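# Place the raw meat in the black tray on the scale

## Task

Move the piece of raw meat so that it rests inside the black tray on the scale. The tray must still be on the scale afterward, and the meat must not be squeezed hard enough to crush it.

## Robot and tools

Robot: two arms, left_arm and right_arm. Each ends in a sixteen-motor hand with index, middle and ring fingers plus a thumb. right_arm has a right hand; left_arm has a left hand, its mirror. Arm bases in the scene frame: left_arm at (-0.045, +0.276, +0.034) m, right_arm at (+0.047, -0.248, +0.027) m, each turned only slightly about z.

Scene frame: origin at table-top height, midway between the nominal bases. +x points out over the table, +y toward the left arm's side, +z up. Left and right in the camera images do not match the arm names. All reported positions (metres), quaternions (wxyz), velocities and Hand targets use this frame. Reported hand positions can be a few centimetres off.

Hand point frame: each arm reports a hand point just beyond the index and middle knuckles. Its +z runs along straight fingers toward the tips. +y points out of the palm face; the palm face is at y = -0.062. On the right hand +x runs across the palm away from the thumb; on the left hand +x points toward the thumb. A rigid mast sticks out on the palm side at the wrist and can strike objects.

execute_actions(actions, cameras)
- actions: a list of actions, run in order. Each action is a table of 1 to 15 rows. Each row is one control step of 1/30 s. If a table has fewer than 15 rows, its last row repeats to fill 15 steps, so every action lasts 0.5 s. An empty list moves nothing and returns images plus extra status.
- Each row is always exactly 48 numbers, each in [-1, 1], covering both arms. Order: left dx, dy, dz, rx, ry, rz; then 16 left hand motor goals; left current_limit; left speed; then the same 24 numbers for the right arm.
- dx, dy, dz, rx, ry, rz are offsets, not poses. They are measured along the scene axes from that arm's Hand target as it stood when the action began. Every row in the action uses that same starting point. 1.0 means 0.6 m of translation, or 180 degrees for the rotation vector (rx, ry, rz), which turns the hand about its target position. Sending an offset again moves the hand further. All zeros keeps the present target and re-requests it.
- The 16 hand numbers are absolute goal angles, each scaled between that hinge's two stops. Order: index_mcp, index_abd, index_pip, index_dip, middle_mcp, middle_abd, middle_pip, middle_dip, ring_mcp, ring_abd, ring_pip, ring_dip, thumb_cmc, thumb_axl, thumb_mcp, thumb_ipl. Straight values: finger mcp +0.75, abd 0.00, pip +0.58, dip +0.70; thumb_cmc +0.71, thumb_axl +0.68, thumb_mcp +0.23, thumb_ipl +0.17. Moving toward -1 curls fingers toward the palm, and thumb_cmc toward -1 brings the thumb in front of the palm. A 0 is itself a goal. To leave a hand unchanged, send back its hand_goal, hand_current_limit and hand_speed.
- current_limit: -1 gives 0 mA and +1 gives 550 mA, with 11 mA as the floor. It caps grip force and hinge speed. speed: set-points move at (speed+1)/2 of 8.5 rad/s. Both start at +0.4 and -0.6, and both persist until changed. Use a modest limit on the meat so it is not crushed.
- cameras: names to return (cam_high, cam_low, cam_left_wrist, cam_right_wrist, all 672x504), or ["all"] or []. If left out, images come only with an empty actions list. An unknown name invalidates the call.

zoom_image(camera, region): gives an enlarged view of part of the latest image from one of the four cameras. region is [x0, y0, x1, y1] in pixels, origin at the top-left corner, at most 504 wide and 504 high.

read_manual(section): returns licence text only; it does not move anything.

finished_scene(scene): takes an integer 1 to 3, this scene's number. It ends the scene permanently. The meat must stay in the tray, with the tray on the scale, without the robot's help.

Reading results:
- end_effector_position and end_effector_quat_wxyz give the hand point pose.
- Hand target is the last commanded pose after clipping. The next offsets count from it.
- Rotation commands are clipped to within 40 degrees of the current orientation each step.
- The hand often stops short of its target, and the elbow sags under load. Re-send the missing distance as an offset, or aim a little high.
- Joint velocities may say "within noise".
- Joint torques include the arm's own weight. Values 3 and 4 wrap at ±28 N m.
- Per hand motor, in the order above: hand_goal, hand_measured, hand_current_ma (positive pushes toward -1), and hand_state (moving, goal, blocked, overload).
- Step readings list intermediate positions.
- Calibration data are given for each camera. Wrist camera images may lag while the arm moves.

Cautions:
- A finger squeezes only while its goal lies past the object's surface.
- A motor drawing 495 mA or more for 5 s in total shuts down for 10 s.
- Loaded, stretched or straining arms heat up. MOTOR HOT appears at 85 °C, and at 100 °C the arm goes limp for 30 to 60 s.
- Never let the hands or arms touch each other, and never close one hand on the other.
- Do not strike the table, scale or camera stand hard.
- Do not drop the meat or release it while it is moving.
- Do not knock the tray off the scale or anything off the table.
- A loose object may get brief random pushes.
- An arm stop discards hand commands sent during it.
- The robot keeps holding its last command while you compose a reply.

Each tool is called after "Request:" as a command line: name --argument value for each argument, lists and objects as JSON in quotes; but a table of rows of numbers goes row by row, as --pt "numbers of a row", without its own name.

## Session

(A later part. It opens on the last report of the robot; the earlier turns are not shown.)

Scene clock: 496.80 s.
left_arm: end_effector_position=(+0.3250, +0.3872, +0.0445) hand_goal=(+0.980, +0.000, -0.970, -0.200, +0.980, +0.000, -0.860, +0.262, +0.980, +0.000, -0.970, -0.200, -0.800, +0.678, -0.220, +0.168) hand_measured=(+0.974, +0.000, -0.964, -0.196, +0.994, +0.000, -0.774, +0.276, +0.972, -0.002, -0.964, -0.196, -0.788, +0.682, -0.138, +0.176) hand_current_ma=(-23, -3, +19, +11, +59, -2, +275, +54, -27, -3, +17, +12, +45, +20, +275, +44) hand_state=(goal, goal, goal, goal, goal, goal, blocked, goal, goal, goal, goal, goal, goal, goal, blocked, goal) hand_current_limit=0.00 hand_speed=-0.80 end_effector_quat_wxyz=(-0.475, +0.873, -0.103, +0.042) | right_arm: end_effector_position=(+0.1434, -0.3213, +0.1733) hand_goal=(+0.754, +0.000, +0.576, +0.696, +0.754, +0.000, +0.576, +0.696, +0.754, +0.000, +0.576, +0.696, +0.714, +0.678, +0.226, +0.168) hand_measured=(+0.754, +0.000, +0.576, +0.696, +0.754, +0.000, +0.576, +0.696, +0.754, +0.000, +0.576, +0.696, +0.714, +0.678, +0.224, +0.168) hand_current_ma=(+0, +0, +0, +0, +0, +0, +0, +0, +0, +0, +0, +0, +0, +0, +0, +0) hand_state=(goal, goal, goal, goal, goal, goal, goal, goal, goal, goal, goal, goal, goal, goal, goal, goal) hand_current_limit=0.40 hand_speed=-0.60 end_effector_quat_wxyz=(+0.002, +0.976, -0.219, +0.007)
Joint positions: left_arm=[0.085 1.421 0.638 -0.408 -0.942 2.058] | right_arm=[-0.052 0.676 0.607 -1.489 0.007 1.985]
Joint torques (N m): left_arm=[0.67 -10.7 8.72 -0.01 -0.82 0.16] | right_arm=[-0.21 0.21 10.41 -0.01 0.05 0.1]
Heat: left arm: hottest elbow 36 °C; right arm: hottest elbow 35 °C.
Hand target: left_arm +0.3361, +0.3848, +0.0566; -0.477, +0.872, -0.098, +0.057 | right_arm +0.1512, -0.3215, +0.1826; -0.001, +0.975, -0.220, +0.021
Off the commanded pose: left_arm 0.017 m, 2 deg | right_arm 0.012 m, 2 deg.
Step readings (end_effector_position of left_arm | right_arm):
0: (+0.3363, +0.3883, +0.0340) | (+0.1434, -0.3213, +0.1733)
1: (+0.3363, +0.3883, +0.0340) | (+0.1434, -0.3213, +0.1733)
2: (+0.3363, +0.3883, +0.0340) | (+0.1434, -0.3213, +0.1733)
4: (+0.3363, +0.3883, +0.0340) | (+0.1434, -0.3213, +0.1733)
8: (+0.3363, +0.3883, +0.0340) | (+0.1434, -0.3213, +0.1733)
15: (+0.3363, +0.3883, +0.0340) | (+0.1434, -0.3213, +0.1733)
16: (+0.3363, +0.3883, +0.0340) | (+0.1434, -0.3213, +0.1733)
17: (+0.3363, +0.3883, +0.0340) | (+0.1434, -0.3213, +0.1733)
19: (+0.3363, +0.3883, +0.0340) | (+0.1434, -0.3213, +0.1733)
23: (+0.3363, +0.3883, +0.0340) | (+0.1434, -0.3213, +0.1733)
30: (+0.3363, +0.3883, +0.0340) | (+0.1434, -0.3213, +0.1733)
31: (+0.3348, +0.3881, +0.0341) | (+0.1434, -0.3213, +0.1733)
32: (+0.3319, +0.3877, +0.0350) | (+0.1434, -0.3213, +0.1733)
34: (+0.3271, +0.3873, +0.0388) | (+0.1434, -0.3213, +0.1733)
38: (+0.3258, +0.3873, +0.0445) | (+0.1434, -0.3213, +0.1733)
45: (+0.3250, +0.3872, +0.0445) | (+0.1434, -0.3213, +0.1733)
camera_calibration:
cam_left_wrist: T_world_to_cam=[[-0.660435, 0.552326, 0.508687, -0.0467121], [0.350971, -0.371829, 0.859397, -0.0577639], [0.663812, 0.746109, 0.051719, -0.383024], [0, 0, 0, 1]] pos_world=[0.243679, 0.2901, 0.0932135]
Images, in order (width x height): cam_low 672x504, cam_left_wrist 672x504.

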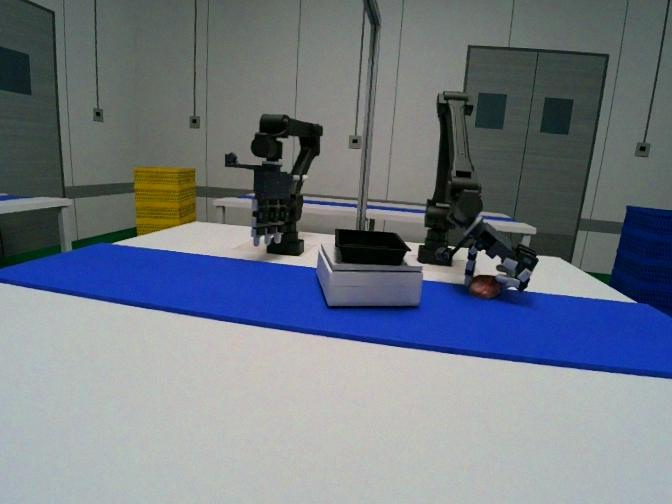

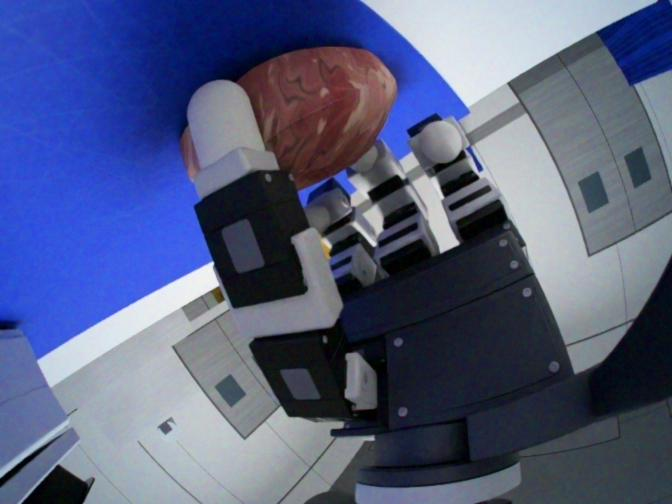

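Request:
execute_actions --actions '[[[0,0,-0.0333,0,0,0,0.98,0,-0.86,0.261,0.98,0,-0.8,0.261,0.98,0,-0.86,0.261,-0.8,0.678,-0.15,0.168,0.0,-0.8,0,0,0,0,0,0,0.754,0,0.576,0.696,0.754,0,0.576,0.696,0.754,0,0.576,0.696,0.714,0.678,0.226,0.168,0.4,-0.6]],[[0,0,0,0,0,0,0.98,0,-0.591,0.261,0.98,0,-0.591,0.261,0.98,0,-0.591,0.261,-0.8,0.678,-0.05,0.168,0.0,-0.7,0,0,0,0,0,0,0.754,0,0.576,0.696,0.754,0,0.576,0.696,0.754,0,0.576,0.696,0.714,0.678,0.226,0.168,0.4,-0.6]],[[0,0,0,0,0,0,0.932,0,-0.664,0.217,0.932,0,-0.664,0.217,0.932,0,-0.664,0.217,-0.8,0.678,-0.135,0.168,0.0,-0.8,0,0,0,0,0,0,0.754,0,0.576,0.696,0.754,0,0.576,0.696,0.754,0,0.576,0.696,0.714,0.678,0.226,0.168,0.4,-0.6]],[[0,0,0,0,0,0,0.863,0,-0.737,0.333,0.863,0,-0.737,0.333,0.863,0,-0.737,0.333,-0.8,0.678,-0.2,0.168,0.0,-0.8,0,0,0,0,0,0,0.754,0,0.576,0.696,0.754,0,0.576,0.696,0.754,0,0.576,0.696,0.714,0.678,0.226,0.168,0.4,-0.6]]]' --cameras '["cam_low","cam_left_wrist"]'

Request:
zoom_image --camera "cam_low" --region '[400, 170, 580, 320]'

Scene clock: 540.60 s.
left_arm: end_effector_position=(+0.3318, +0.3877, +0.0357) hand_goal=(+0.864, +0.000, -0.736, +0.334, +0.864, +0.000, -0.736, +0.334, +0.864, +0.000, -0.736, +0.334, -0.800, +0.678, -0.200, +0.168) hand_measured=(+0.860, +0.000, -0.732, +0.332, +0.902, +0.000, -0.696, +0.338, +0.862, -0.002, -0.732, +0.330, -0.794, +0.680, -0.132, +0.178) hand_current_ma=(-14, -3, +17, -7, +167, -2, +168, +12, -3, -3, +16, -10, +24, +12, +275, +45) hand_state=(goal, goal, goal, goal, blocked, goal, blocked, goal, goal, goal, goal, goal, goal, goal, blocked, goal) hand_current_limit=0.00 hand_speed=-0.80 end_effector_quat_wxyz=(-0.476, +0.873, -0.099, +0.048) | right_arm: end_effector_position=(+0.1434, -0.3213, +0.1733) hand_goal=(+0.754, +0.000, +0.576, +0.696, +0.754, +0.000, +0.576, +0.696, +0.754, +0.000, +0.576, +0.696, +0.714, +0.678, +0.226, +0.168) hand_measured=(+0.754, +0.000, +0.576, +0.696, +0.754, +0.000, +0.576, +0.696, +0.754, +0.000, +0.576, +0.696, +0.714, +0.678, +0.224, +0.168) hand_current_ma=(+0, +0, +0, +0, +0, +0, +0, +0, +0, +0, +0, +0, +0, +0, +0, +0) hand_state=(goal, goal, goal, goal, goal, goal, goal, goal, goal, goal, goal, goal, goal, goal, goal, goal) hand_current_limit=0.40 hand_speed=-0.60 end_effector_quat_wxyz=(+0.002, +0.976, -0.219, +0.007)
Joint positions: left_arm=[0.085 1.455 0.638 -0.359 -0.943 2.057] | right_arm=[-0.052 0.676 0.607 -1.489 0.007 1.985]
Joint torques (N m): left_arm=[0.67 -9.64 6.95 0.83 -0.81 0.15] | right_arm=[-0.26 0.21 10.41 0.01 0.04 0.1]
Heat: left arm: hottest elbow 37 °C; right arm: hottest elbow 35 °C.
Hand target: left_arm +0.3361, +0.3849, +0.0366; -0.477, +0.872, -0.098, +0.057 | right_arm +0.1512, -0.3215, +0.1826; -0.001, +0.975, -0.220, +0.021
Off the commanded pose: left_arm 0.005 m, 1 deg | right_arm 0.012 m, 2 deg.
Step readings (end_effector_position of left_arm | right_arm):
0: (+0.3250, +0.3872, +0.0445) | (+0.1434, -0.3213, +0.1733)
1: (+0.3258, +0.3873, +0.0442) | (+0.1434, -0.3213, +0.1733)
2: (+0.3279, +0.3874, +0.0436) | (+0.1434, -0.3213, +0.1733)
4: (+0.3308, +0.3876, +0.0404) | (+0.1434, -0.3213, +0.1733)
8: (+0.3308, +0.3875, +0.0355) | (+0.1434, -0.3213, +0.1733)
15: (+0.3312, +0.3876, +0.0355) | (+0.1434, -0.3213, +0.1733)
16: (+0.3312, +0.3876, +0.0355) | (+0.1434, -0.3213, +0.1733)
17: (+0.3313, +0.3876, +0.0355) | (+0.1434, -0.3213, +0.1733)
19: (+0.3315, +0.3876, +0.0356) | (+0.1434, -0.3213, +0.1733)
23: (+0.3318, +0.3876, +0.0357) | (+0.1434, -0.3213, +0.1733)
30: (+0.3318, +0.3876, +0.0357) | (+0.1434, -0.3213, +0.1733)
31: (+0.3318, +0.3876, +0.0357) | (+0.1434, -0.3213, +0.1733)
32: (+0.3318, +0.3877, +0.0357) | (+0.1434, -0.3213, +0.1733)
34: (+0.3318, +0.3877, +0.0357) | (+0.1434, -0.3213, +0.1733)
38: (+0.3318, +0.3877, +0.0357) | (+0.1434, -0.3213, +0.1733)
45: (+0.3318, +0.3877, +0.0357) | (+0.1434, -0.3213, +0.1733)
46: (+0.3318, +0.3877, +0.0357) | (+0.1434, -0.3213, +0.1733)
47: (+0.3318, +0.3877, +0.0357) | (+0.1434, -0.3213, +0.1733)
49: (+0.3318, +0.3877, +0.0357) | (+0.1434, -0.3213, +0.1733)
53: (+0.3318, +0.3877, +0.0357) | (+0.1434, -0.3213, +0.1733)
60: (+0.3318, +0.3877, +0.0357) | (+0.1434, -0.3213, +0.1733)
camera_calibration:
cam_left_wrist: T_world_to_cam=[[-0.667618, 0.551639, 0.49998, -0.0351176], [0.339031, -0.372627, 0.863833, -0.0483019], [0.66283, 0.746219, 0.0617501, -0.387451], [0, 0, 0, 1]] pos_world=[0.249745, 0.290497, 0.083208]
Images, in order (width x height): cam_low 672x504, cam_left_wrist 672x504.

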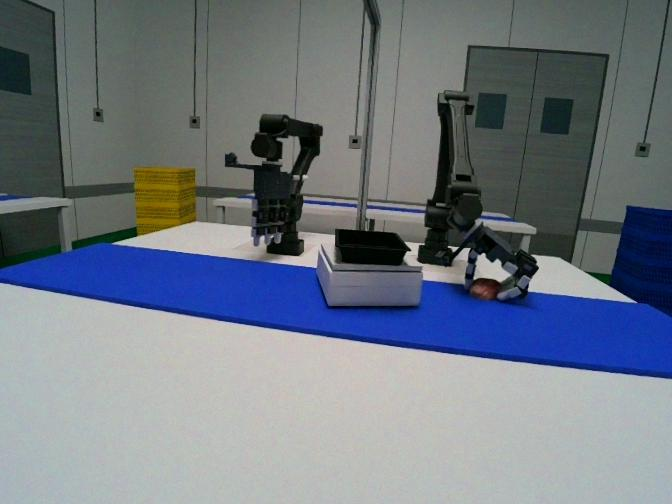

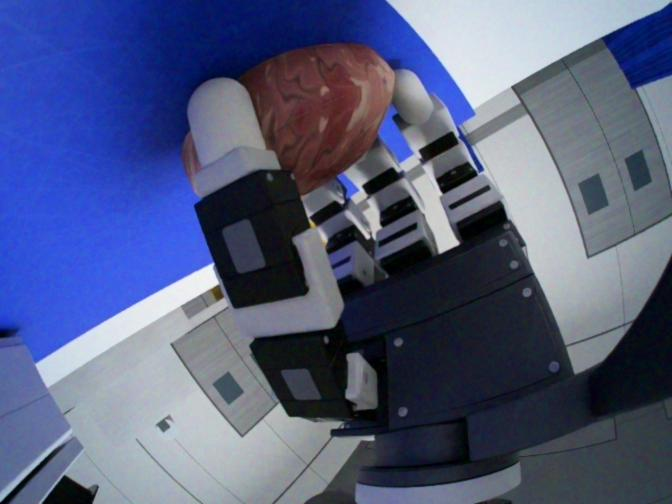

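Scaled by 2.800 from the camera's 672x504 image, which has a finer 960x720 frame.

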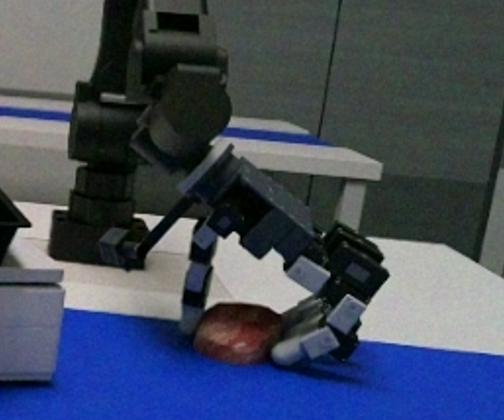

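Request:
execute_actions --actions '[[[0,0,0,0,0,0,0.795,0,-0.81,0.333,0.84,0,-0.78,0.333,0.795,0,-0.81,0.333,-0.8,0.678,-0.2,0.168,0.0,-0.8,0,0,0,0,0,0,0.754,0,0.576,0.696,0.754,0,0.576,0.696,0.754,0,0.576,0.696,0.714,0.678,0.226,0.168,0.4,-0.6]],[[0,0,0,0,0,0,0.726,0,-0.87,0.333,0.82,0,-0.82,0.333,0.726,0,-0.87,0.333,-0.8,0.678,-0.22,0.168,0.0,-0.8,0,0,0,0,0,0,0.754,0,0.576,0.696,0.754,0,0.576,0.696,0.754,0,0.576,0.696,0.714,0.678,0.226,0.168,0.4,-0.6]]]' --cameras '["cam_low","cam_left_wrist"]'

Request:
zoom_image --camera "cam_low" --region '[400, 170, 580, 320]'

Scene clock: 551.57 s.
left_arm: end_effector_position=(+0.3317, +0.3879, +0.0358) hand_goal=(+0.726, +0.000, -0.870, +0.334, +0.820, +0.000, -0.820, +0.334, +0.726, +0.000, -0.870, +0.334, -0.800, +0.678, -0.220, +0.168) hand_measured=(+0.756, +0.000, -0.828, +0.340, +0.862, +0.000, -0.766, +0.344, +0.754, -0.002, -0.832, +0.340, -0.782, +0.684, -0.116, +0.188) hand_current_ma=(+129, -3, +174, +20, +185, -2, +233, +33, +115, -3, +154, +20, +70, +29, +275, +105) hand_state=(blocked, goal, blocked, goal, blocked, goal, blocked, goal, blocked, goal, blocked, goal, goal, goal, blocked, goal) hand_current_limit=0.00 hand_speed=-0.80 end_effector_quat_wxyz=(-0.476, +0.872, -0.099, +0.048) | right_arm: end_effector_position=(+0.1434, -0.3213, +0.1733) hand_goal=(+0.754, +0.000, +0.576, +0.696, +0.754, +0.000, +0.576, +0.696, +0.754, +0.000, +0.576, +0.696, +0.714, +0.678, +0.226, +0.168) hand_measured=(+0.754, +0.000, +0.576, +0.696, +0.754, +0.000, +0.576, +0.696, +0.754, +0.000, +0.576, +0.696, +0.714, +0.678, +0.224, +0.168) hand_current_ma=(+0, +0, +0, +0, +0, +0, +0, +0, +0, +0, +0, +0, +0, +0, +0, +0) hand_state=(goal, goal, goal, goal, goal, goal, goal, goal, goal, goal, goal, goal, goal, goal, goal, goal) hand_current_limit=0.40 hand_speed=-0.60 end_effector_quat_wxyz=(+0.002, +0.976, -0.219, +0.007)
Joint positions: left_arm=[0.085 1.455 0.638 -0.359 -0.944 2.057] | right_arm=[-0.052 0.676 0.607 -1.489 0.007 1.985]
Joint torques (N m): left_arm=[0.62 -9.64 6.95 0.83 -0.76 0.15] | right_arm=[-0.21 0.15 10.43 0.01 0.05 0.1]
Heat: left arm: hottest elbow 37 °C; right arm: hottest elbow 35 °C.
Hand target: left_arm +0.3361, +0.3849, +0.0366; -0.477, +0.871, -0.098, +0.057 | right_arm +0.1512, -0.3215, +0.1826; -0.001, +0.975, -0.220, +0.021
Off the commanded pose: left_arm 0.005 m, 1 deg | right_arm 0.012 m, 2 deg.
Step readings (end_effector_position of left_arm | right_arm):
0: (+0.3318, +0.3877, +0.0357) | (+0.1434, -0.3213, +0.1733)
1: (+0.3318, +0.3877, +0.0357) | (+0.1434, -0.3213, +0.1733)
2: (+0.3318, +0.3878, +0.0358) | (+0.1434, -0.3213, +0.1733)
4: (+0.3317, +0.3879, +0.0358) | (+0.1434, -0.3213, +0.1733)
8: (+0.3317, +0.3879, +0.0358) | (+0.1434, -0.3213, +0.1733)
15: (+0.3317, +0.3879, +0.0358) | (+0.1434, -0.3213, +0.1733)
16: (+0.3317, +0.3879, +0.0358) | (+0.1434, -0.3213, +0.1733)
17: (+0.3317, +0.3879, +0.0358) | (+0.1434, -0.3213, +0.1733)
19: (+0.3317, +0.3879, +0.0358) | (+0.1434, -0.3213, +0.1733)
23: (+0.3317, +0.3879, +0.0358) | (+0.1434, -0.3213, +0.1733)
30: (+0.3317, +0.3879, +0.0358) | (+0.1434, -0.3213, +0.1733)
camera_calibration:
cam_left_wrist: T_world_to_cam=[[-0.667925, 0.55075, 0.50055, -0.0348841], [0.33922, -0.373354, 0.863445, -0.0480699], [0.662424, 0.746513, 0.0625473, -0.387574], [0, 0, 0, 1]] pos_world=[0.249744, 0.290594, 0.0832086]
Images, in order (width x height): cam_low 672x504, cam_left_wrist 672x504.

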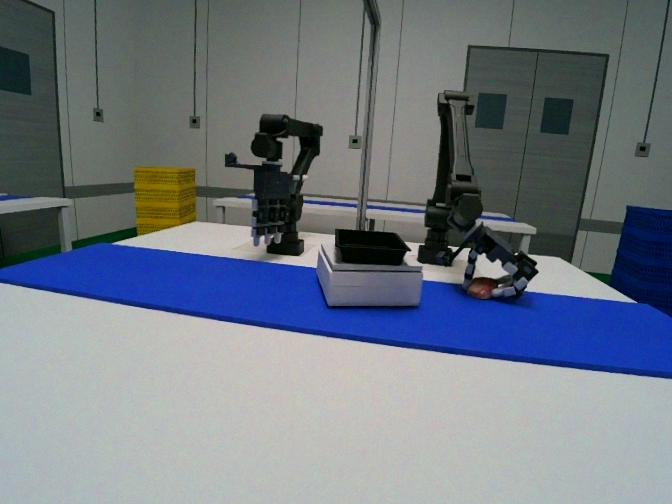

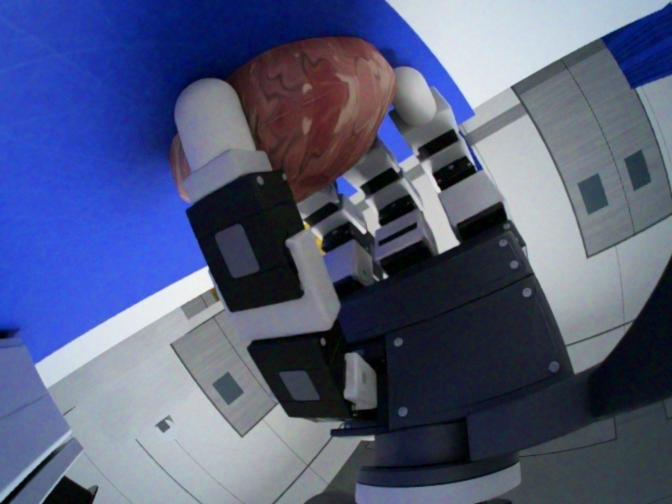

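Scaled by 2.800 from the camera's 672x504 image, which has a finer 960x720 frame.

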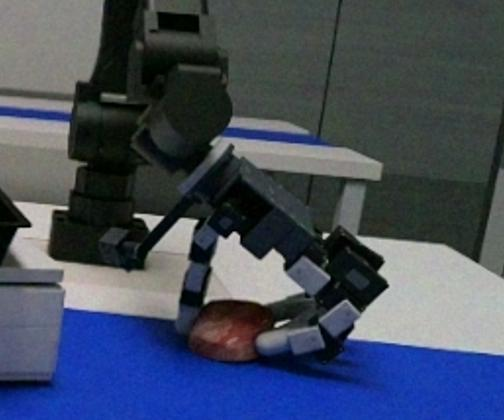

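Request:
execute_actions --actions '[[[0,0,0.03,0,0,0,0.726,0,-0.87,0.333,0.82,0,-0.82,0.333,0.726,0,-0.87,0.333,-0.8,0.678,-0.25,0.168,0.1,-0.8,0,0,0,0,0,0,0.754,0,0.576,0.696,0.754,0,0.576,0.696,0.754,0,0.576,0.696,0.714,0.678,0.226,0.168,0.4,-0.6]],[[0,0,0.04,0,0,0,0.726,0,-0.87,0.333,0.82,0,-0.82,0.333,0.726,0,-0.87,0.333,-0.8,0.678,-0.25,0.168,0.1,-0.8,0,0,0,0,0,0,0.754,0,0.576,0.696,0.754,0,0.576,0.696,0.754,0,0.576,0.696,0.714,0.678,0.226,0.168,0.4,-0.6]]]' --cameras '["cam_low","cam_left_wrist"]'

Request:
zoom_image --camera "cam_low" --region '[400, 170, 580, 320]'

Scene clock: 563.90 s.
left_arm: end_effector_position=(+0.3129, +0.3863, +0.0582) hand_goal=(+0.726, +0.000, -0.870, +0.334, +0.820, +0.000, -0.820, +0.334, +0.726, +0.000, -0.870, +0.334, -0.800, +0.678, -0.250, +0.168) hand_measured=(+0.750, +0.000, -0.834, +0.340, +0.860, +0.000, -0.768, +0.350, +0.724, -0.002, -0.864, +0.338, -0.780, +0.686, -0.116, +0.188) hand_current_ma=(+105, -3, +148, +24, +176, -2, +222, +60, -7, -3, +20, +12, +77, +40, +303, +111) hand_state=(blocked, goal, blocked, goal, blocked, goal, blocked, goal, goal, goal, goal, goal, goal, goal, blocked, blocked) hand_current_limit=0.10 hand_speed=-0.80 end_effector_quat_wxyz=(-0.472, +0.874, -0.108, +0.033) | right_arm: end_effector_position=(+0.1434, -0.3213, +0.1733) hand_goal=(+0.754, +0.000, +0.576, +0.696, +0.754, +0.000, +0.576, +0.696, +0.754, +0.000, +0.576, +0.696, +0.714, +0.678, +0.226, +0.168) hand_measured=(+0.754, +0.000, +0.576, +0.696, +0.754, +0.000, +0.576, +0.696, +0.754, +0.000, +0.576, +0.696, +0.714, +0.678, +0.224, +0.168) hand_current_ma=(+0, +0, +0, +0, +0, +0, +0, +0, +0, +0, +0, +0, +0, +0, +0, +0) hand_state=(goal, goal, goal, goal, goal, goal, goal, goal, goal, goal, goal, goal, goal, goal, goal, goal) hand_current_limit=0.40 hand_speed=-0.60 end_effector_quat_wxyz=(+0.002, +0.976, -0.219, +0.007)
Joint positions: left_arm=[0.085 1.365 0.638 -0.486 -0.941 2.057] | right_arm=[-0.052 0.676 0.607 -1.489 0.007 1.985]
Joint torques (N m): left_arm=[0.67 -9.82 11.03 -0.05 -0.87 0.16] | right_arm=[-0.26 0.15 10.41 0.03 0.04 0.11]
Heat: left arm: hottest elbow 37 °C; right arm: hottest elbow 35 °C.
Hand target: left_arm +0.3360, +0.3849, +0.0786; -0.477, +0.871, -0.098, +0.057 | right_arm +0.1512, -0.3215, +0.1826; -0.001, +0.975, -0.220, +0.021
Off the commanded pose: left_arm 0.031 m, 3 deg | right_arm 0.012 m, 2 deg.
Step readings (end_effector_position of left_arm | right_arm):
0: (+0.3317, +0.3879, +0.0358) | (+0.1434, -0.3213, +0.1733)
1: (+0.3309, +0.3878, +0.0361) | (+0.1434, -0.3213, +0.1733)
2: (+0.3292, +0.3877, +0.0366) | (+0.1434, -0.3213, +0.1733)
4: (+0.3266, +0.3875, +0.0392) | (+0.1434, -0.3213, +0.1733)
8: (+0.3257, +0.3875, +0.0419) | (+0.1434, -0.3213, +0.1733)
15: (+0.3252, +0.3874, +0.0419) | (+0.1434, -0.3213, +0.1733)
16: (+0.3235, +0.3872, +0.0420) | (+0.1434, -0.3213, +0.1733)
17: (+0.3202, +0.3867, +0.0430) | (+0.1434, -0.3213, +0.1733)
19: (+0.3147, +0.3864, +0.0482) | (+0.1434, -0.3213, +0.1733)
23: (+0.3138, +0.3863, +0.0574) | (+0.1434, -0.3213, +0.1733)
30: (+0.3129, +0.3863, +0.0582) | (+0.1434, -0.3213, +0.1733)
camera_calibration:
cam_left_wrist: T_world_to_cam=[[-0.648857, 0.554029, 0.52157, -0.0661489], [0.3697, -0.369568, 0.852491, -0.0719396], [0.665061, 0.74597, 0.0349721, -0.374338], [0, 0, 0, 1]] pos_world=[0.232632, 0.289306, 0.108921]
Images, in order (width x height): cam_low 672x504, cam_left_wrist 672x504.

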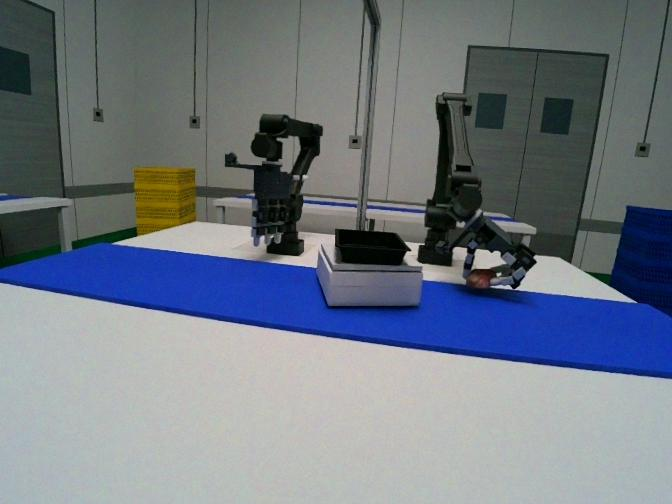

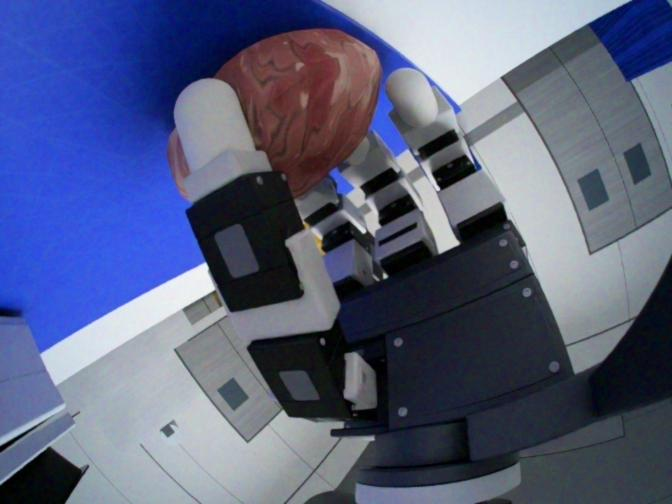

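Scaled by 2.800 from the camera's 672x504 image, which has a finer 960x720 frame.

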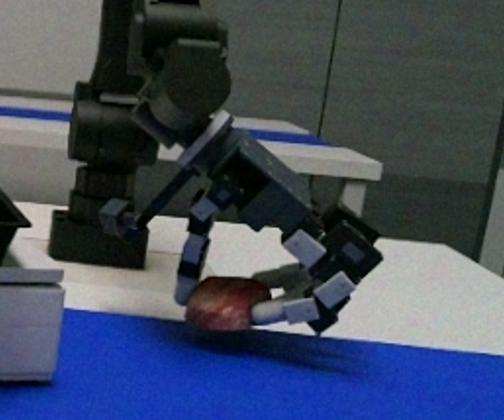

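Request:
execute_actions --actions '[[[0,0,0.06,0,0,0,0.726,0,-0.87,0.333,0.82,0,-0.82,0.333,0.726,0,-0.87,0.333,-0.8,0.678,-0.25,0.168,0.1,-0.8,0,0,0,0,0,0,0.754,0,0.576,0.696,0.754,0,0.576,0.696,0.754,0,0.576,0.696,0.714,0.678,0.226,0.168,0.4,-0.6]],[[0,0,0.07,0,0,0,0.726,0,-0.87,0.333,0.82,0,-0.82,0.333,0.726,0,-0.87,0.333,-0.8,0.678,-0.25,0.168,0.1,-0.8,0,0,0,0,0,0,0.754,0,0.576,0.696,0.754,0,0.576,0.696,0.754,0,0.576,0.696,0.714,0.678,0.226,0.168,0.4,-0.6]],[[0,0,0.07,0,0,0,0.726,0,-0.87,0.333,0.82,0,-0.82,0.333,0.726,0,-0.87,0.333,-0.8,0.678,-0.25,0.168,0.1,-0.8,0,0,0,0,0,0,0.754,0,0.576,0.696,0.754,0,0.576,0.696,0.754,0,0.576,0.696,0.714,0.678,0.226,0.168,0.4,-0.6]],[[0,0,0.05,0,0,0,0.726,0,-0.87,0.333,0.82,0,-0.82,0.333,0.726,0,-0.87,0.333,-0.8,0.678,-0.25,0.168,0.1,-0.8,0,0,0,0,0,0,0.754,0,0.576,0.696,0.754,0,0.576,0.696,0.754,0,0.576,0.696,0.714,0.678,0.226,0.168,0.4,-0.6]]]' --cameras '["cam_low","cam_left_wrist"]'

Scene clock: 622.73 s.
left_arm: end_effector_position=(+0.3123, +0.3857, +0.1928) hand_goal=(+0.726, +0.000, -0.870, +0.334, +0.820, +0.000, -0.820, +0.334, +0.726, +0.000, -0.870, +0.334, -0.800, +0.678, -0.250, +0.168) hand_measured=(+0.750, +0.000, -0.834, +0.340, +0.860, +0.000, -0.768, +0.352, +0.722, -0.002, -0.864, +0.338, -0.780, +0.686, -0.116, +0.188) hand_current_ma=(+101, -3, +148, +24, +176, -1, +222, +67, -12, -3, +19, +11, +75, +40, +302, +111) hand_state=(blocked, goal, blocked, goal, blocked, goal, blocked, goal, goal, goal, goal, goal, goal, goal, blocked, blocked) hand_current_limit=0.10 hand_speed=-0.80 end_effector_quat_wxyz=(-0.469, +0.875, -0.116, +0.022) | right_arm: end_effector_position=(+0.1434, -0.3213, +0.1733) hand_goal=(+0.754, +0.000, +0.576, +0.696, +0.754, +0.000, +0.576, +0.696, +0.754, +0.000, +0.576, +0.696, +0.714, +0.678, +0.226, +0.168) hand_measured=(+0.754, +0.000, +0.576, +0.696, +0.754, +0.000, +0.576, +0.696, +0.754, +0.000, +0.576, +0.696, +0.714, +0.678, +0.224, +0.168) hand_current_ma=(+0, +0, +0, +0, +0, +0, +0, +0, +0, +0, +0, +0, +0, +0, +0, +0) hand_state=(goal, goal, goal, goal, goal, goal, goal, goal, goal, goal, goal, goal, goal, goal, goal, goal) hand_current_limit=0.40 hand_speed=-0.60 end_effector_quat_wxyz=(+0.002, +0.976, -0.219, +0.007)
Joint positions: left_arm=[0.085 1.167 0.881 -0.952 -0.937 2.062] | right_arm=[-0.052 0.676 0.607 -1.489 0.007 1.985]
Joint torques (N m): left_arm=[0.67 -8.94 14.8 -0.12 -0.98 0.13] | right_arm=[-0.21 0.15 10.43 0.01 0.05 0.1]
Heat: left arm: hottest elbow 41 °C; right arm: hottest elbow 36 °C.
Hand target: left_arm +0.3361, +0.3849, +0.2286; -0.477, +0.872, -0.098, +0.057 | right_arm +0.1512, -0.3215, +0.1826; -0.001, +0.975, -0.220, +0.021
Off the commanded pose: left_arm 0.043 m, 5 deg | right_arm 0.012 m, 2 deg.
Step readings (end_effector_position of left_arm | right_arm):
0: (+0.3129, +0.3863, +0.0582) | (+0.1434, -0.3213, +0.1733)
1: (+0.3117, +0.3859, +0.0591) | (+0.1434, -0.3213, +0.1733)
2: (+0.3079, +0.3855, +0.0610) | (+0.1434, -0.3213, +0.1733)
4: (+0.3024, +0.3852, +0.0687) | (+0.1434, -0.3213, +0.1733)
8: (+0.3041, +0.3852, +0.0839) | (+0.1434, -0.3213, +0.1733)
15: (+0.3078, +0.3855, +0.0887) | (+0.1434, -0.3213, +0.1733)
16: (+0.3065, +0.3853, +0.0899) | (+0.1434, -0.3213, +0.1733)
17: (+0.3031, +0.3849, +0.0926) | (+0.1434, -0.3213, +0.1733)
19: (+0.2998, +0.3847, +0.1025) | (+0.1434, -0.3213, +0.1733)
23: (+0.3066, +0.3854, +0.1233) | (+0.1434, -0.3213, +0.1733)
30: (+0.3111, +0.3858, +0.1299) | (+0.1434, -0.3213, +0.1733)
31: (+0.3099, +0.3855, +0.1313) | (+0.1434, -0.3213, +0.1733)
32: (+0.3062, +0.3851, +0.1335) | (+0.1434, -0.3213, +0.1733)
34: (+0.3032, +0.3850, +0.1426) | (+0.1434, -0.3213, +0.1733)
38: (+0.3087, +0.3855, +0.1617) | (+0.1434, -0.3213, +0.1733)
45: (+0.3121, +0.3858, +0.1680) | (+0.1434, -0.3213, +0.1733)
46: (+0.3112, +0.3857, +0.1690) | (+0.1434, -0.3213, +0.1733)
47: (+0.3086, +0.3855, +0.1708) | (+0.1434, -0.3213, +0.1733)
49: (+0.3066, +0.3854, +0.1769) | (+0.1434, -0.3213, +0.1733)
53: (+0.3107, +0.3856, +0.1893) | (+0.1434, -0.3213, +0.1733)
60: (+0.3124, +0.3857, +0.1928) | (+0.1434, -0.3213, +0.1733)
camera_calibration:
cam_left_wrist: T_world_to_cam=[[-0.631884, 0.558393, 0.537513, -0.146553], [0.392509, -0.367459, 0.843155, -0.192828], [0.668326, 0.743755, 0.0130165, -0.374101], [0, 0, 0, 1]] pos_world=[0.233103, 0.289217, 0.246227]
Images, in order (width x height): cam_low 672x504, cam_left_wrist 672x504.

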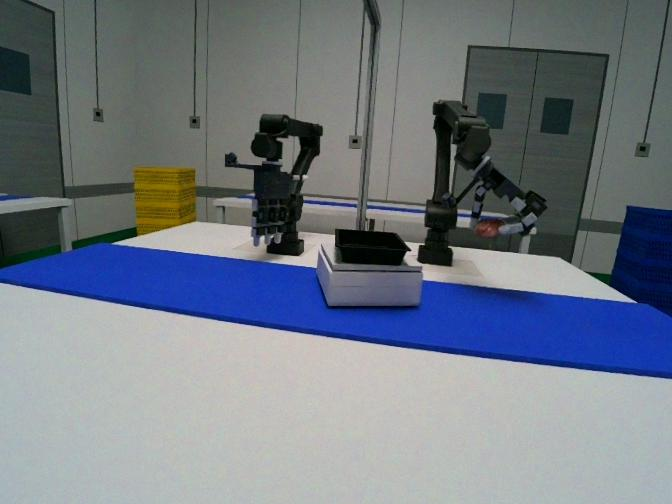

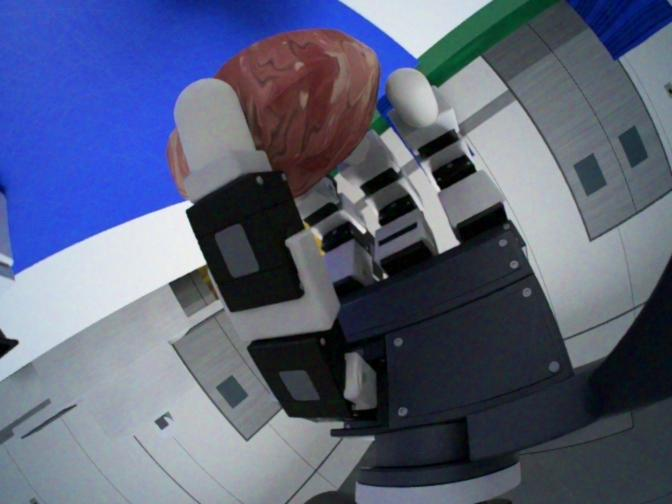

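Request:
execute_actions --actions '[[[0.026,-0.05,0.01,0,0,-0.024,0.726,0,-0.87,0.333,0.82,0,-0.82,0.333,0.726,0,-0.87,0.333,-0.8,0.678,-0.25,0.168,0.1,-0.8,0,0,0,0,0,0,0.754,0,0.576,0.696,0.754,0,0.576,0.696,0.754,0,0.576,0.696,0.714,0.678,0.226,0.168,0.4,-0.6]],[[0.026,-0.07,0.01,0,0,-0.0325,0.726,0,-0.87,0.333,0.82,0,-0.82,0.333,0.726,0,-0.87,0.333,-0.8,0.678,-0.25,0.168,0.1,-0.8,0,0,0,0,0,0,0.754,0,0.576,0.696,0.754,0,0.576,0.696,0.754,0,0.576,0.696,0.714,0.678,0.226,0.168,0.4,-0.6]],[[0.026,-0.07,0.01,0,0,-0.0325,0.726,0,-0.87,0.333,0.82,0,-0.82,0.333,0.726,0,-0.87,0.333,-0.8,0.678,-0.25,0.168,0.1,-0.8,0,0,0,0,0,0,0.754,0,0.576,0.696,0.754,0,0.576,0.696,0.754,0,0.576,0.696,0.714,0.678,0.226,0.168,0.4,-0.6]],[[0.026,-0.07,0.01,0,0,-0.0325,0.726,0,-0.87,0.333,0.82,0,-0.82,0.333,0.726,0,-0.87,0.333,-0.8,0.678,-0.25,0.168,0.1,-0.8,0,0,0,0,0,0,0.754,0,0.576,0.696,0.754,0,0.576,0.696,0.754,0,0.576,0.696,0.714,0.678,0.226,0.168,0.4,-0.6]],[[0.026,-0.07,0.01,0,0,-0.0325,0.726,0,-0.87,0.333,0.82,0,-0.82,0.333,0.726,0,-0.87,0.333,-0.8,0.678,-0.25,0.168,0.1,-0.8,0,0,0,0,0,0,0.754,0,0.576,0.696,0.754,0,0.576,0.696,0.754,0,0.576,0.696,0.714,0.678,0.226,0.168,0.4,-0.6]],[[0.026,-0.07,0.0,0,0,-0.0325,0.726,0,-0.87,0.333,0.82,0,-0.82,0.333,0.726,0,-0.87,0.333,-0.8,0.678,-0.25,0.168,0.1,-0.8,0,0,0,0,0,0,0.754,0,0.576,0.696,0.754,0,0.576,0.696,0.754,0,0.576,0.696,0.714,0.678,0.226,0.168,0.4,-0.6]],[[0.026,-0.07,0.0,0,0,-0.0325,0.726,0,-0.87,0.333,0.82,0,-0.82,0.333,0.726,0,-0.87,0.333,-0.8,0.678,-0.25,0.168,0.1,-0.8,0,0,0,0,0,0,0.754,0,0.576,0.696,0.754,0,0.576,0.696,0.754,0,0.576,0.696,0.714,0.678,0.226,0.168,0.4,-0.6]],[[0.026,-0.07,0.0,0,0,-0.0325,0.726,0,-0.87,0.333,0.82,0,-0.82,0.333,0.726,0,-0.87,0.333,-0.8,0.678,-0.25,0.168,0.1,-0.8,0,0,0,0,0,0,0.754,0,0.576,0.696,0.754,0,0.576,0.696,0.754,0,0.576,0.696,0.714,0.678,0.226,0.168,0.4,-0.6]]]' --cameras '["all"]'

Request:
zoom_image --camera "cam_high" --region '[300, 140, 480, 320]'

Request:
zoom_image --camera "cam_low" --region '[270, 150, 470, 320]'

Scene clock: 652.13 s.
left_arm: end_effector_position=(+0.4404, +0.0712, +0.2237) hand_goal=(+0.726, +0.000, -0.870, +0.334, +0.820, +0.000, -0.820, +0.334, +0.726, +0.000, -0.870, +0.334, -0.800, +0.678, -0.250, +0.168) hand_measured=(+0.748, +0.000, -0.836, +0.340, +0.860, +0.000, -0.768, +0.352, +0.722, -0.002, -0.864, +0.338, -0.788, +0.682, -0.116, +0.188) hand_current_ma=(+89, -3, +139, +24, +176, -1, +222, +69, -13, -3, +17, +11, +48, +20, +302, +111) hand_state=(blocked, goal, blocked, goal, blocked, goal, blocked, goal, goal, goal, goal, goal, goal, goal, blocked, blocked) hand_current_limit=0.10 hand_speed=-0.80 end_effector_quat_wxyz=(-0.434, +0.798, -0.382, +0.172) | right_arm: end_effector_position=(+0.1434, -0.3213, +0.1733) hand_goal=(+0.754, +0.000, +0.576, +0.696, +0.754, +0.000, +0.576, +0.696, +0.754, +0.000, +0.576, +0.696, +0.714, +0.678, +0.226, +0.168) hand_measured=(+0.754, +0.000, +0.576, +0.696, +0.754, +0.000, +0.576, +0.696, +0.754, +0.000, +0.576, +0.696, +0.714, +0.678, +0.224, +0.168) hand_current_ma=(+0, +0, +0, +0, +0, +0, +0, +0, +0, +0, +0, +0, +0, +0, +0, +0) hand_state=(goal, goal, goal, goal, goal, goal, goal, goal, goal, goal, goal, goal, goal, goal, goal, goal) hand_current_limit=0.40 hand_speed=-0.60 end_effector_quat_wxyz=(+0.002, +0.976, -0.219, +0.007)
Joint positions: left_arm=[-0.537 1.547 1.329 -0.994 -0.925 2.079] | right_arm=[-0.052 0.676 0.607 -1.489 0.007 1.985]
Joint torques (N m): left_arm=[1.26 -14.86 15.15 0.1 -0.96 0.2] | right_arm=[-0.21 0.15 10.43 0.01 0.04 0.11]
Heat: left arm: hottest elbow 43 °C; right arm: hottest elbow 36 °C.
Hand target: left_arm +0.4608, +0.0609, +0.2585; -0.418, +0.767, -0.426, +0.236 | right_arm +0.1512, -0.3215, +0.1826; -0.001, +0.975, -0.220, +0.021
Off the commanded pose: left_arm 0.042 m, 10 deg | right_arm 0.012 m, 2 deg.
joint sent to its limit (left arm) — joint 6 (wrist roll), upper limit. The joint targets are off in orientation, not in position.
Step readings (end_effector_position of left_arm | right_arm):
0: (+0.3123, +0.3857, +0.1928) | (+0.1434, -0.3213, +0.1733)
1: (+0.3127, +0.3840, +0.1931) | (+0.1434, -0.3213, +0.1733)
2: (+0.3132, +0.3809, +0.1939) | (+0.1434, -0.3213, +0.1733)
4: (+0.3173, +0.3682, +0.1960) | (+0.1434, -0.3213, +0.1733)
8: (+0.3258, +0.3534, +0.2021) | (+0.1434, -0.3213, +0.1733)
15: (+0.3275, +0.3532, +0.2039) | (+0.1434, -0.3213, +0.1733)
16: (+0.3279, +0.3513, +0.2040) | (+0.1434, -0.3213, +0.1733)
17: (+0.3287, +0.3476, +0.2042) | (+0.1434, -0.3213, +0.1733)
19: (+0.3335, +0.3319, +0.2048) | (+0.1434, -0.3213, +0.1733)
23: (+0.3422, +0.3125, +0.2075) | (+0.1434, -0.3213, +0.1733)
30: (+0.3433, +0.3121, +0.2083) | (+0.1434, -0.3213, +0.1733)
31: (+0.3437, +0.3108, +0.2087) | (+0.1434, -0.3213, +0.1733)
32: (+0.3449, +0.3068, +0.2092) | (+0.1434, -0.3213, +0.1733)
34: (+0.3502, +0.2921, +0.2109) | (+0.1434, -0.3213, +0.1733)
38: (+0.3583, +0.2732, +0.2140) | (+0.1434, -0.3213, +0.1733)
45: (+0.3593, +0.2727, +0.2145) | (+0.1434, -0.3213, +0.1733)
46: (+0.3598, +0.2713, +0.2147) | (+0.1434, -0.3213, +0.1733)
47: (+0.3610, +0.2677, +0.2155) | (+0.1434, -0.3213, +0.1733)
49: (+0.3663, +0.2531, +0.2171) | (+0.1434, -0.3213, +0.1733)
53: (+0.3743, +0.2333, +0.2198) | (+0.1434, -0.3213, +0.1733)
60: (+0.3749, +0.2327, +0.2198) | (+0.1434, -0.3213, +0.1733)
61: (+0.3754, +0.2312, +0.2201) | (+0.1434, -0.3213, +0.1733)
62: (+0.3767, +0.2280, +0.2212) | (+0.1434, -0.3213, +0.1733)
64: (+0.3830, +0.2137, +0.2233) | (+0.1434, -0.3213, +0.1733)
68: (+0.3914, +0.1931, +0.2260) | (+0.1434, -0.3213, +0.1733)
75: (+0.3919, +0.1918, +0.2257) | (+0.1434, -0.3213, +0.1733)
76: (+0.3925, +0.1906, +0.2257) | (+0.1434, -0.3213, +0.1733)
77: (+0.3942, +0.1876, +0.2265) | (+0.1434, -0.3213, +0.1733)
79: (+0.4002, +0.1741, +0.2272) | (+0.1434, -0.3213, +0.1733)
83: (+0.4066, +0.1541, +0.2253) | (+0.1434, -0.3213, +0.1733)
90: (+0.4066, +0.1523, +0.2236) | (+0.1434, -0.3213, +0.1733)
91: (+0.4073, +0.1508, +0.2237) | (+0.1434, -0.3213, +0.1733)
92: (+0.4094, +0.1479, +0.2247) | (+0.1434, -0.3213, +0.1733)
94: (+0.4162, +0.1350, +0.2265) | (+0.1434, -0.3213, +0.1733)
98: (+0.4232, +0.1147, +0.2260) | (+0.1434, -0.3213, +0.1733)
105: (+0.4230, +0.1121, +0.2241) | (+0.1434, -0.3213, +0.1733)
106: (+0.4235, +0.1100, +0.2245) | (+0.1434, -0.3213, +0.1733)
107: (+0.4260, +0.1076, +0.2255) | (+0.1434, -0.3213, +0.1733)
109: (+0.4337, +0.0949, +0.2272) | (+0.1434, -0.3213, +0.1733)
113: (+0.4410, +0.0746, +0.2264) | (+0.1434, -0.3213, +0.1733)
120: (+0.4404, +0.0712, +0.2237) | (+0.1434, -0.3213, +0.1733)
camera_calibration:
cam_left_wrist: T_world_to_cam=[[-0.179647, 0.831955, 0.524955, -0.122456], [0.0921058, -0.517067, 0.850975, -0.243539], [0.97941, 0.201226, 0.0162617, -0.325278], [0, 0, 0, 1]] pos_world=[0.319013, 0.0414065, 0.276819]

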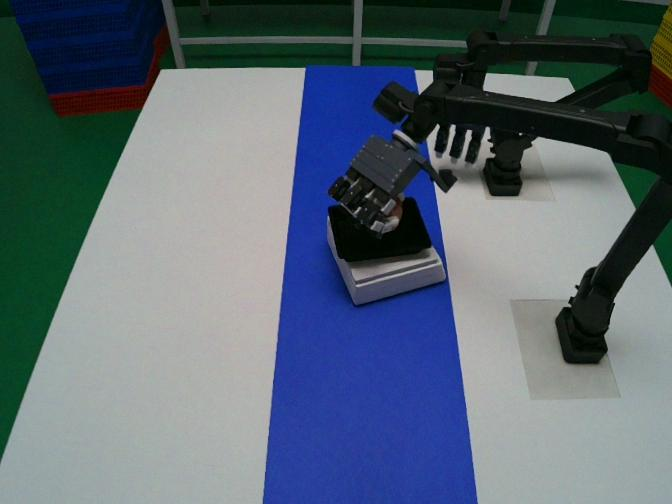

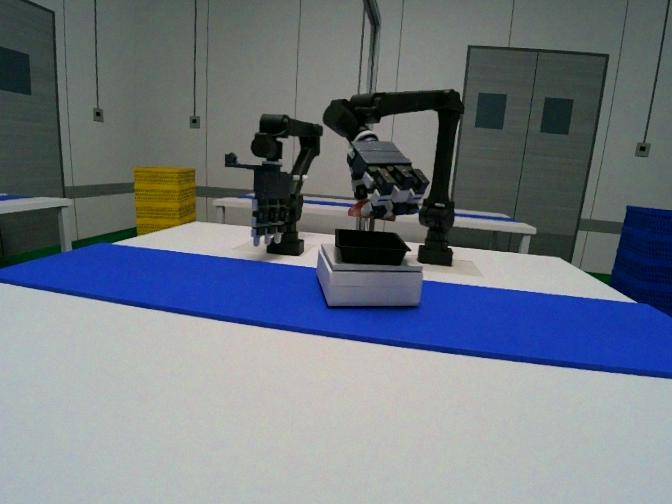

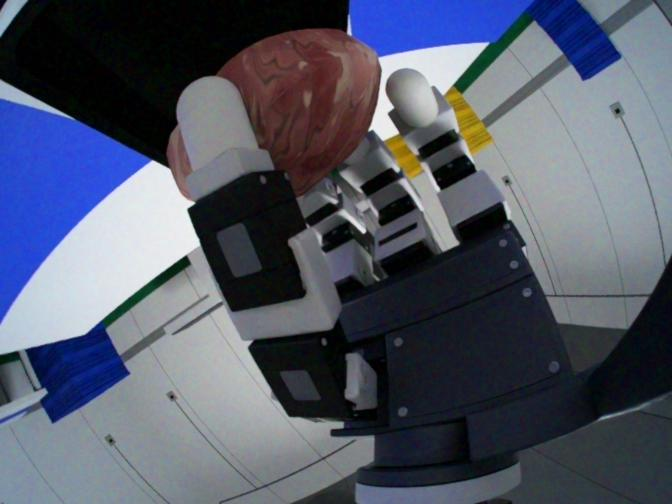

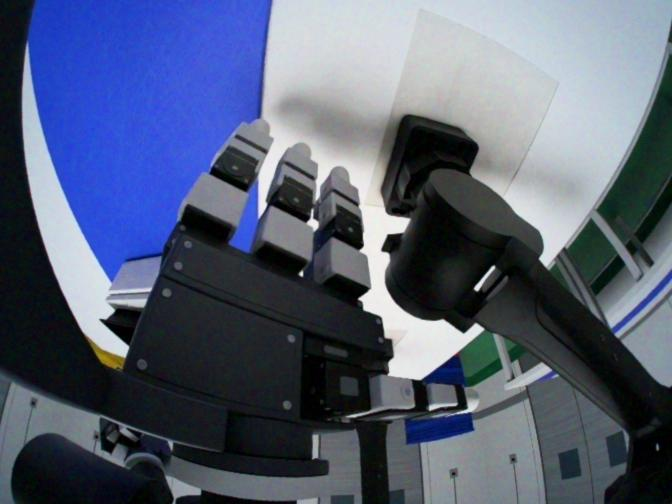

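Scaled by 2.800 from the camera's 672x504 image, which has a finer 960x720 frame.

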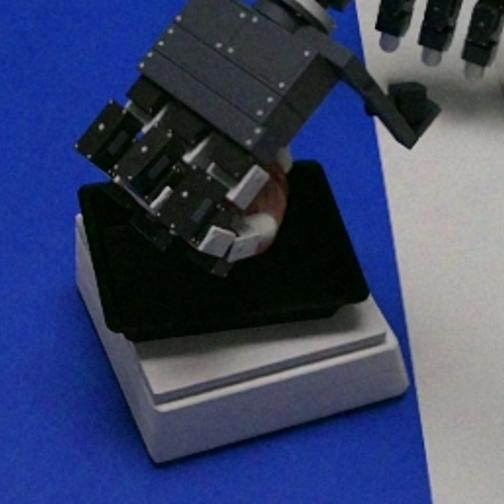

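Scaled by 2.520 from the camera's 672x504 image, which has a finer 960x720 frame.

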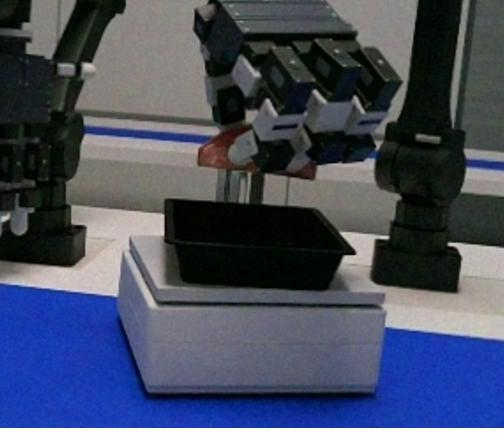

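Request:
execute_actions --actions '[[[0,0,-0.035,0,0,0,0.726,0,-0.87,0.333,0.82,0,-0.82,0.333,0.726,0,-0.87,0.333,-0.8,0.678,-0.25,0.168,0.1,-0.8,0,0,0,0,0,0,0.754,0,0.576,0.696,0.754,0,0.576,0.696,0.754,0,0.576,0.696,0.714,0.678,0.226,0.168,0.4,-0.6]],[[0,0,-0.035,0,0,0,0.726,0,-0.87,0.333,0.82,0,-0.82,0.333,0.726,0,-0.87,0.333,-0.8,0.678,-0.25,0.168,0.1,-0.8,0,0,0,0,0,0,0.754,0,0.576,0.696,0.754,0,0.576,0.696,0.754,0,0.576,0.696,0.714,0.678,0.226,0.168,0.4,-0.6]],[[0,0,-0.035,0,0,0,0.726,0,-0.87,0.333,0.82,0,-0.82,0.333,0.726,0,-0.87,0.333,-0.8,0.678,-0.25,0.168,0.1,-0.8,0,0,0,0,0,0,0.754,0,0.576,0.696,0.754,0,0.576,0.696,0.754,0,0.576,0.696,0.714,0.678,0.226,0.168,0.4,-0.6]]]' --cameras '["cam_high","cam_low","cam_left_wrist"]'

Request:
zoom_image --camera "cam_high" --region '[300, 140, 480, 320]'

Request:
zoom_image --camera "cam_low" --region '[270, 150, 470, 320]'

Scene clock: 688.67 s.
left_arm: end_effector_position=(+0.4548, +0.0608, +0.1886) hand_goal=(+0.726, +0.000, -0.870, +0.334, +0.820, +0.000, -0.820, +0.334, +0.726, +0.000, -0.870, +0.334, -0.800, +0.678, -0.250, +0.168) hand_measured=(+0.748, +0.000, -0.836, +0.340, +0.860, +0.000, -0.768, +0.352, +0.722, -0.002, -0.866, +0.338, -0.788, +0.682, -0.116, +0.188) hand_current_ma=(+88, -3, +138, +24, +176, -1, +222, +69, -13, -3, +17, +11, +47, +20, +302, +111) hand_state=(blocked, goal, blocked, goal, blocked, goal, blocked, goal, goal, goal, goal, goal, goal, goal, blocked, blocked) hand_current_limit=0.10 hand_speed=-0.80 end_effector_quat_wxyz=(-0.429, +0.800, -0.374, +0.190) | right_arm: end_effector_position=(+0.1434, -0.3213, +0.1733) hand_goal=(+0.754, +0.000, +0.576, +0.696, +0.754, +0.000, +0.576, +0.696, +0.754, +0.000, +0.576, +0.696, +0.714, +0.678, +0.226, +0.168) hand_measured=(+0.754, +0.000, +0.576, +0.696, +0.754, +0.000, +0.576, +0.696, +0.754, +0.000, +0.576, +0.696, +0.714, +0.678, +0.224, +0.168) hand_current_ma=(+0, +0, +0, +0, +0, +0, +0, +0, +0, +0, +0, +0, +0, +0, +0, +0) hand_state=(goal, goal, goal, goal, goal, goal, goal, goal, goal, goal, goal, goal, goal, goal, goal, goal) hand_current_limit=0.40 hand_speed=-0.60 end_effector_quat_wxyz=(+0.002, +0.976, -0.219, +0.007)
Joint positions: left_arm=[-0.537 1.592 1.281 -0.86 -0.919 2.079] | right_arm=[-0.052 0.676 0.607 -1.489 0.007 1.985]
Joint torques (N m): left_arm=[1.55 -15.56 9.66 0.94 -0.86 0.2] | right_arm=[-0.15 0.21 10.41 0.02 0.04 0.1]
Heat: left arm: hottest elbow 47 °C; right arm: hottest elbow 36 °C.
Hand target: left_arm +0.4608, +0.0608, +0.1956; -0.418, +0.767, -0.426, +0.236 | right_arm +0.1512, -0.3215, +0.1826; -0.001, +0.975, -0.220, +0.021
Off the commanded pose: left_arm 0.009 m, 9 deg | right_arm 0.012 m, 2 deg.
joint sent to its limit (left arm) — joint 6 (wrist roll), upper limit. The joint targets are off in orientation, not in position.
Step readings (end_effector_position of left_arm | right_arm):
0: (+0.4404, +0.0712, +0.2237) | (+0.1434, -0.3213, +0.1733)
1: (+0.4410, +0.0708, +0.2238) | (+0.1434, -0.3213, +0.1733)
2: (+0.4422, +0.0700, +0.2240) | (+0.1434, -0.3213, +0.1733)
4: (+0.4450, +0.0683, +0.2237) | (+0.1434, -0.3213, +0.1733)
8: (+0.4463, +0.0674, +0.2222) | (+0.1434, -0.3213, +0.1733)
15: (+0.4464, +0.0674, +0.2216) | (+0.1434, -0.3213, +0.1733)
16: (+0.4474, +0.0668, +0.2215) | (+0.1434, -0.3213, +0.1733)
17: (+0.4495, +0.0654, +0.2215) | (+0.1434, -0.3213, +0.1733)
19: (+0.4540, +0.0622, +0.2205) | (+0.1434, -0.3213, +0.1733)
23: (+0.4563, +0.0601, +0.2165) | (+0.1434, -0.3213, +0.1733)
30: (+0.4565, +0.0600, +0.2152) | (+0.1434, -0.3213, +0.1733)
31: (+0.4568, +0.0599, +0.2139) | (+0.1434, -0.3213, +0.1733)
32: (+0.4580, +0.0591, +0.2120) | (+0.1434, -0.3213, +0.1733)
34: (+0.4578, +0.0590, +0.2051) | (+0.1434, -0.3213, +0.1733)
38: (+0.4542, +0.0612, +0.1916) | (+0.1434, -0.3213, +0.1733)
45: (+0.4548, +0.0608, +0.1886) | (+0.1434, -0.3213, +0.1733)
camera_calibration:
cam_left_wrist: T_world_to_cam=[[-0.193528, 0.845745, 0.497255, -0.0821243], [0.0645465, -0.494763, 0.866628, -0.212115], [0.978969, 0.199813, 0.0411607, -0.341117], [0, 0, 0, 1]] pos_world=[0.331741, 0.0326694, 0.238702]
Images, in order (width x height): cam_high 672x504, cam_low 672x504, cam_left_wrist 672x504.

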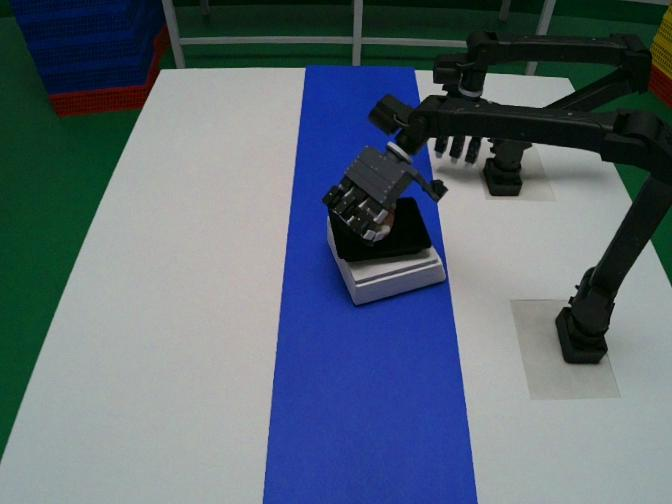

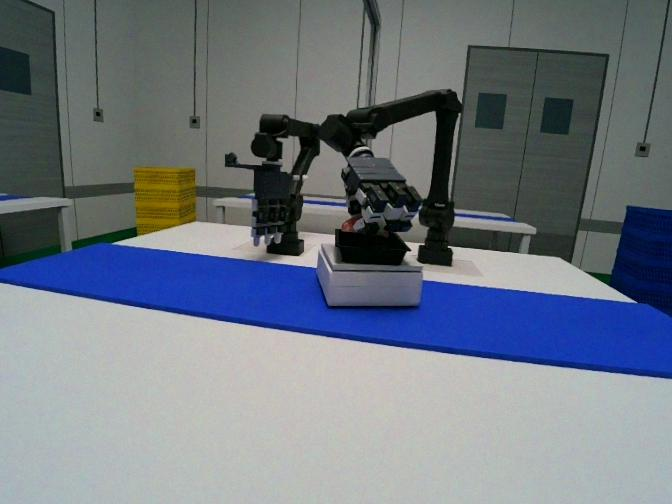

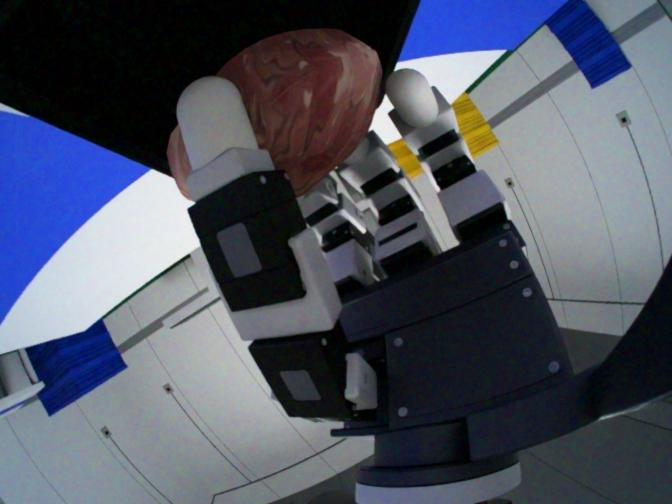

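Scaled by 2.800 from the camera's 672x504 image, which has a finer 960x720 frame.

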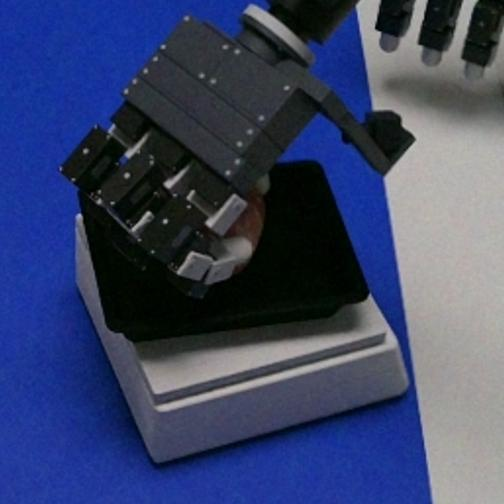

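Scaled by 2.520 from the camera's 672x504 image, which has a finer 960x720 frame.

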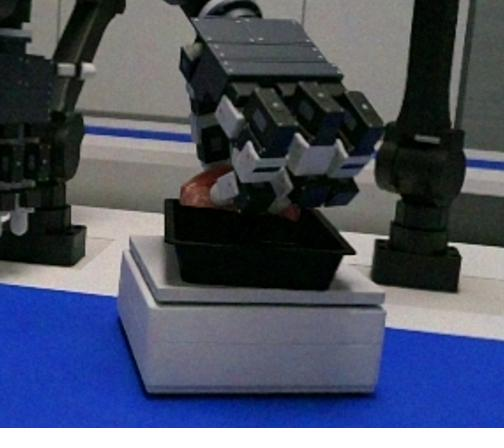

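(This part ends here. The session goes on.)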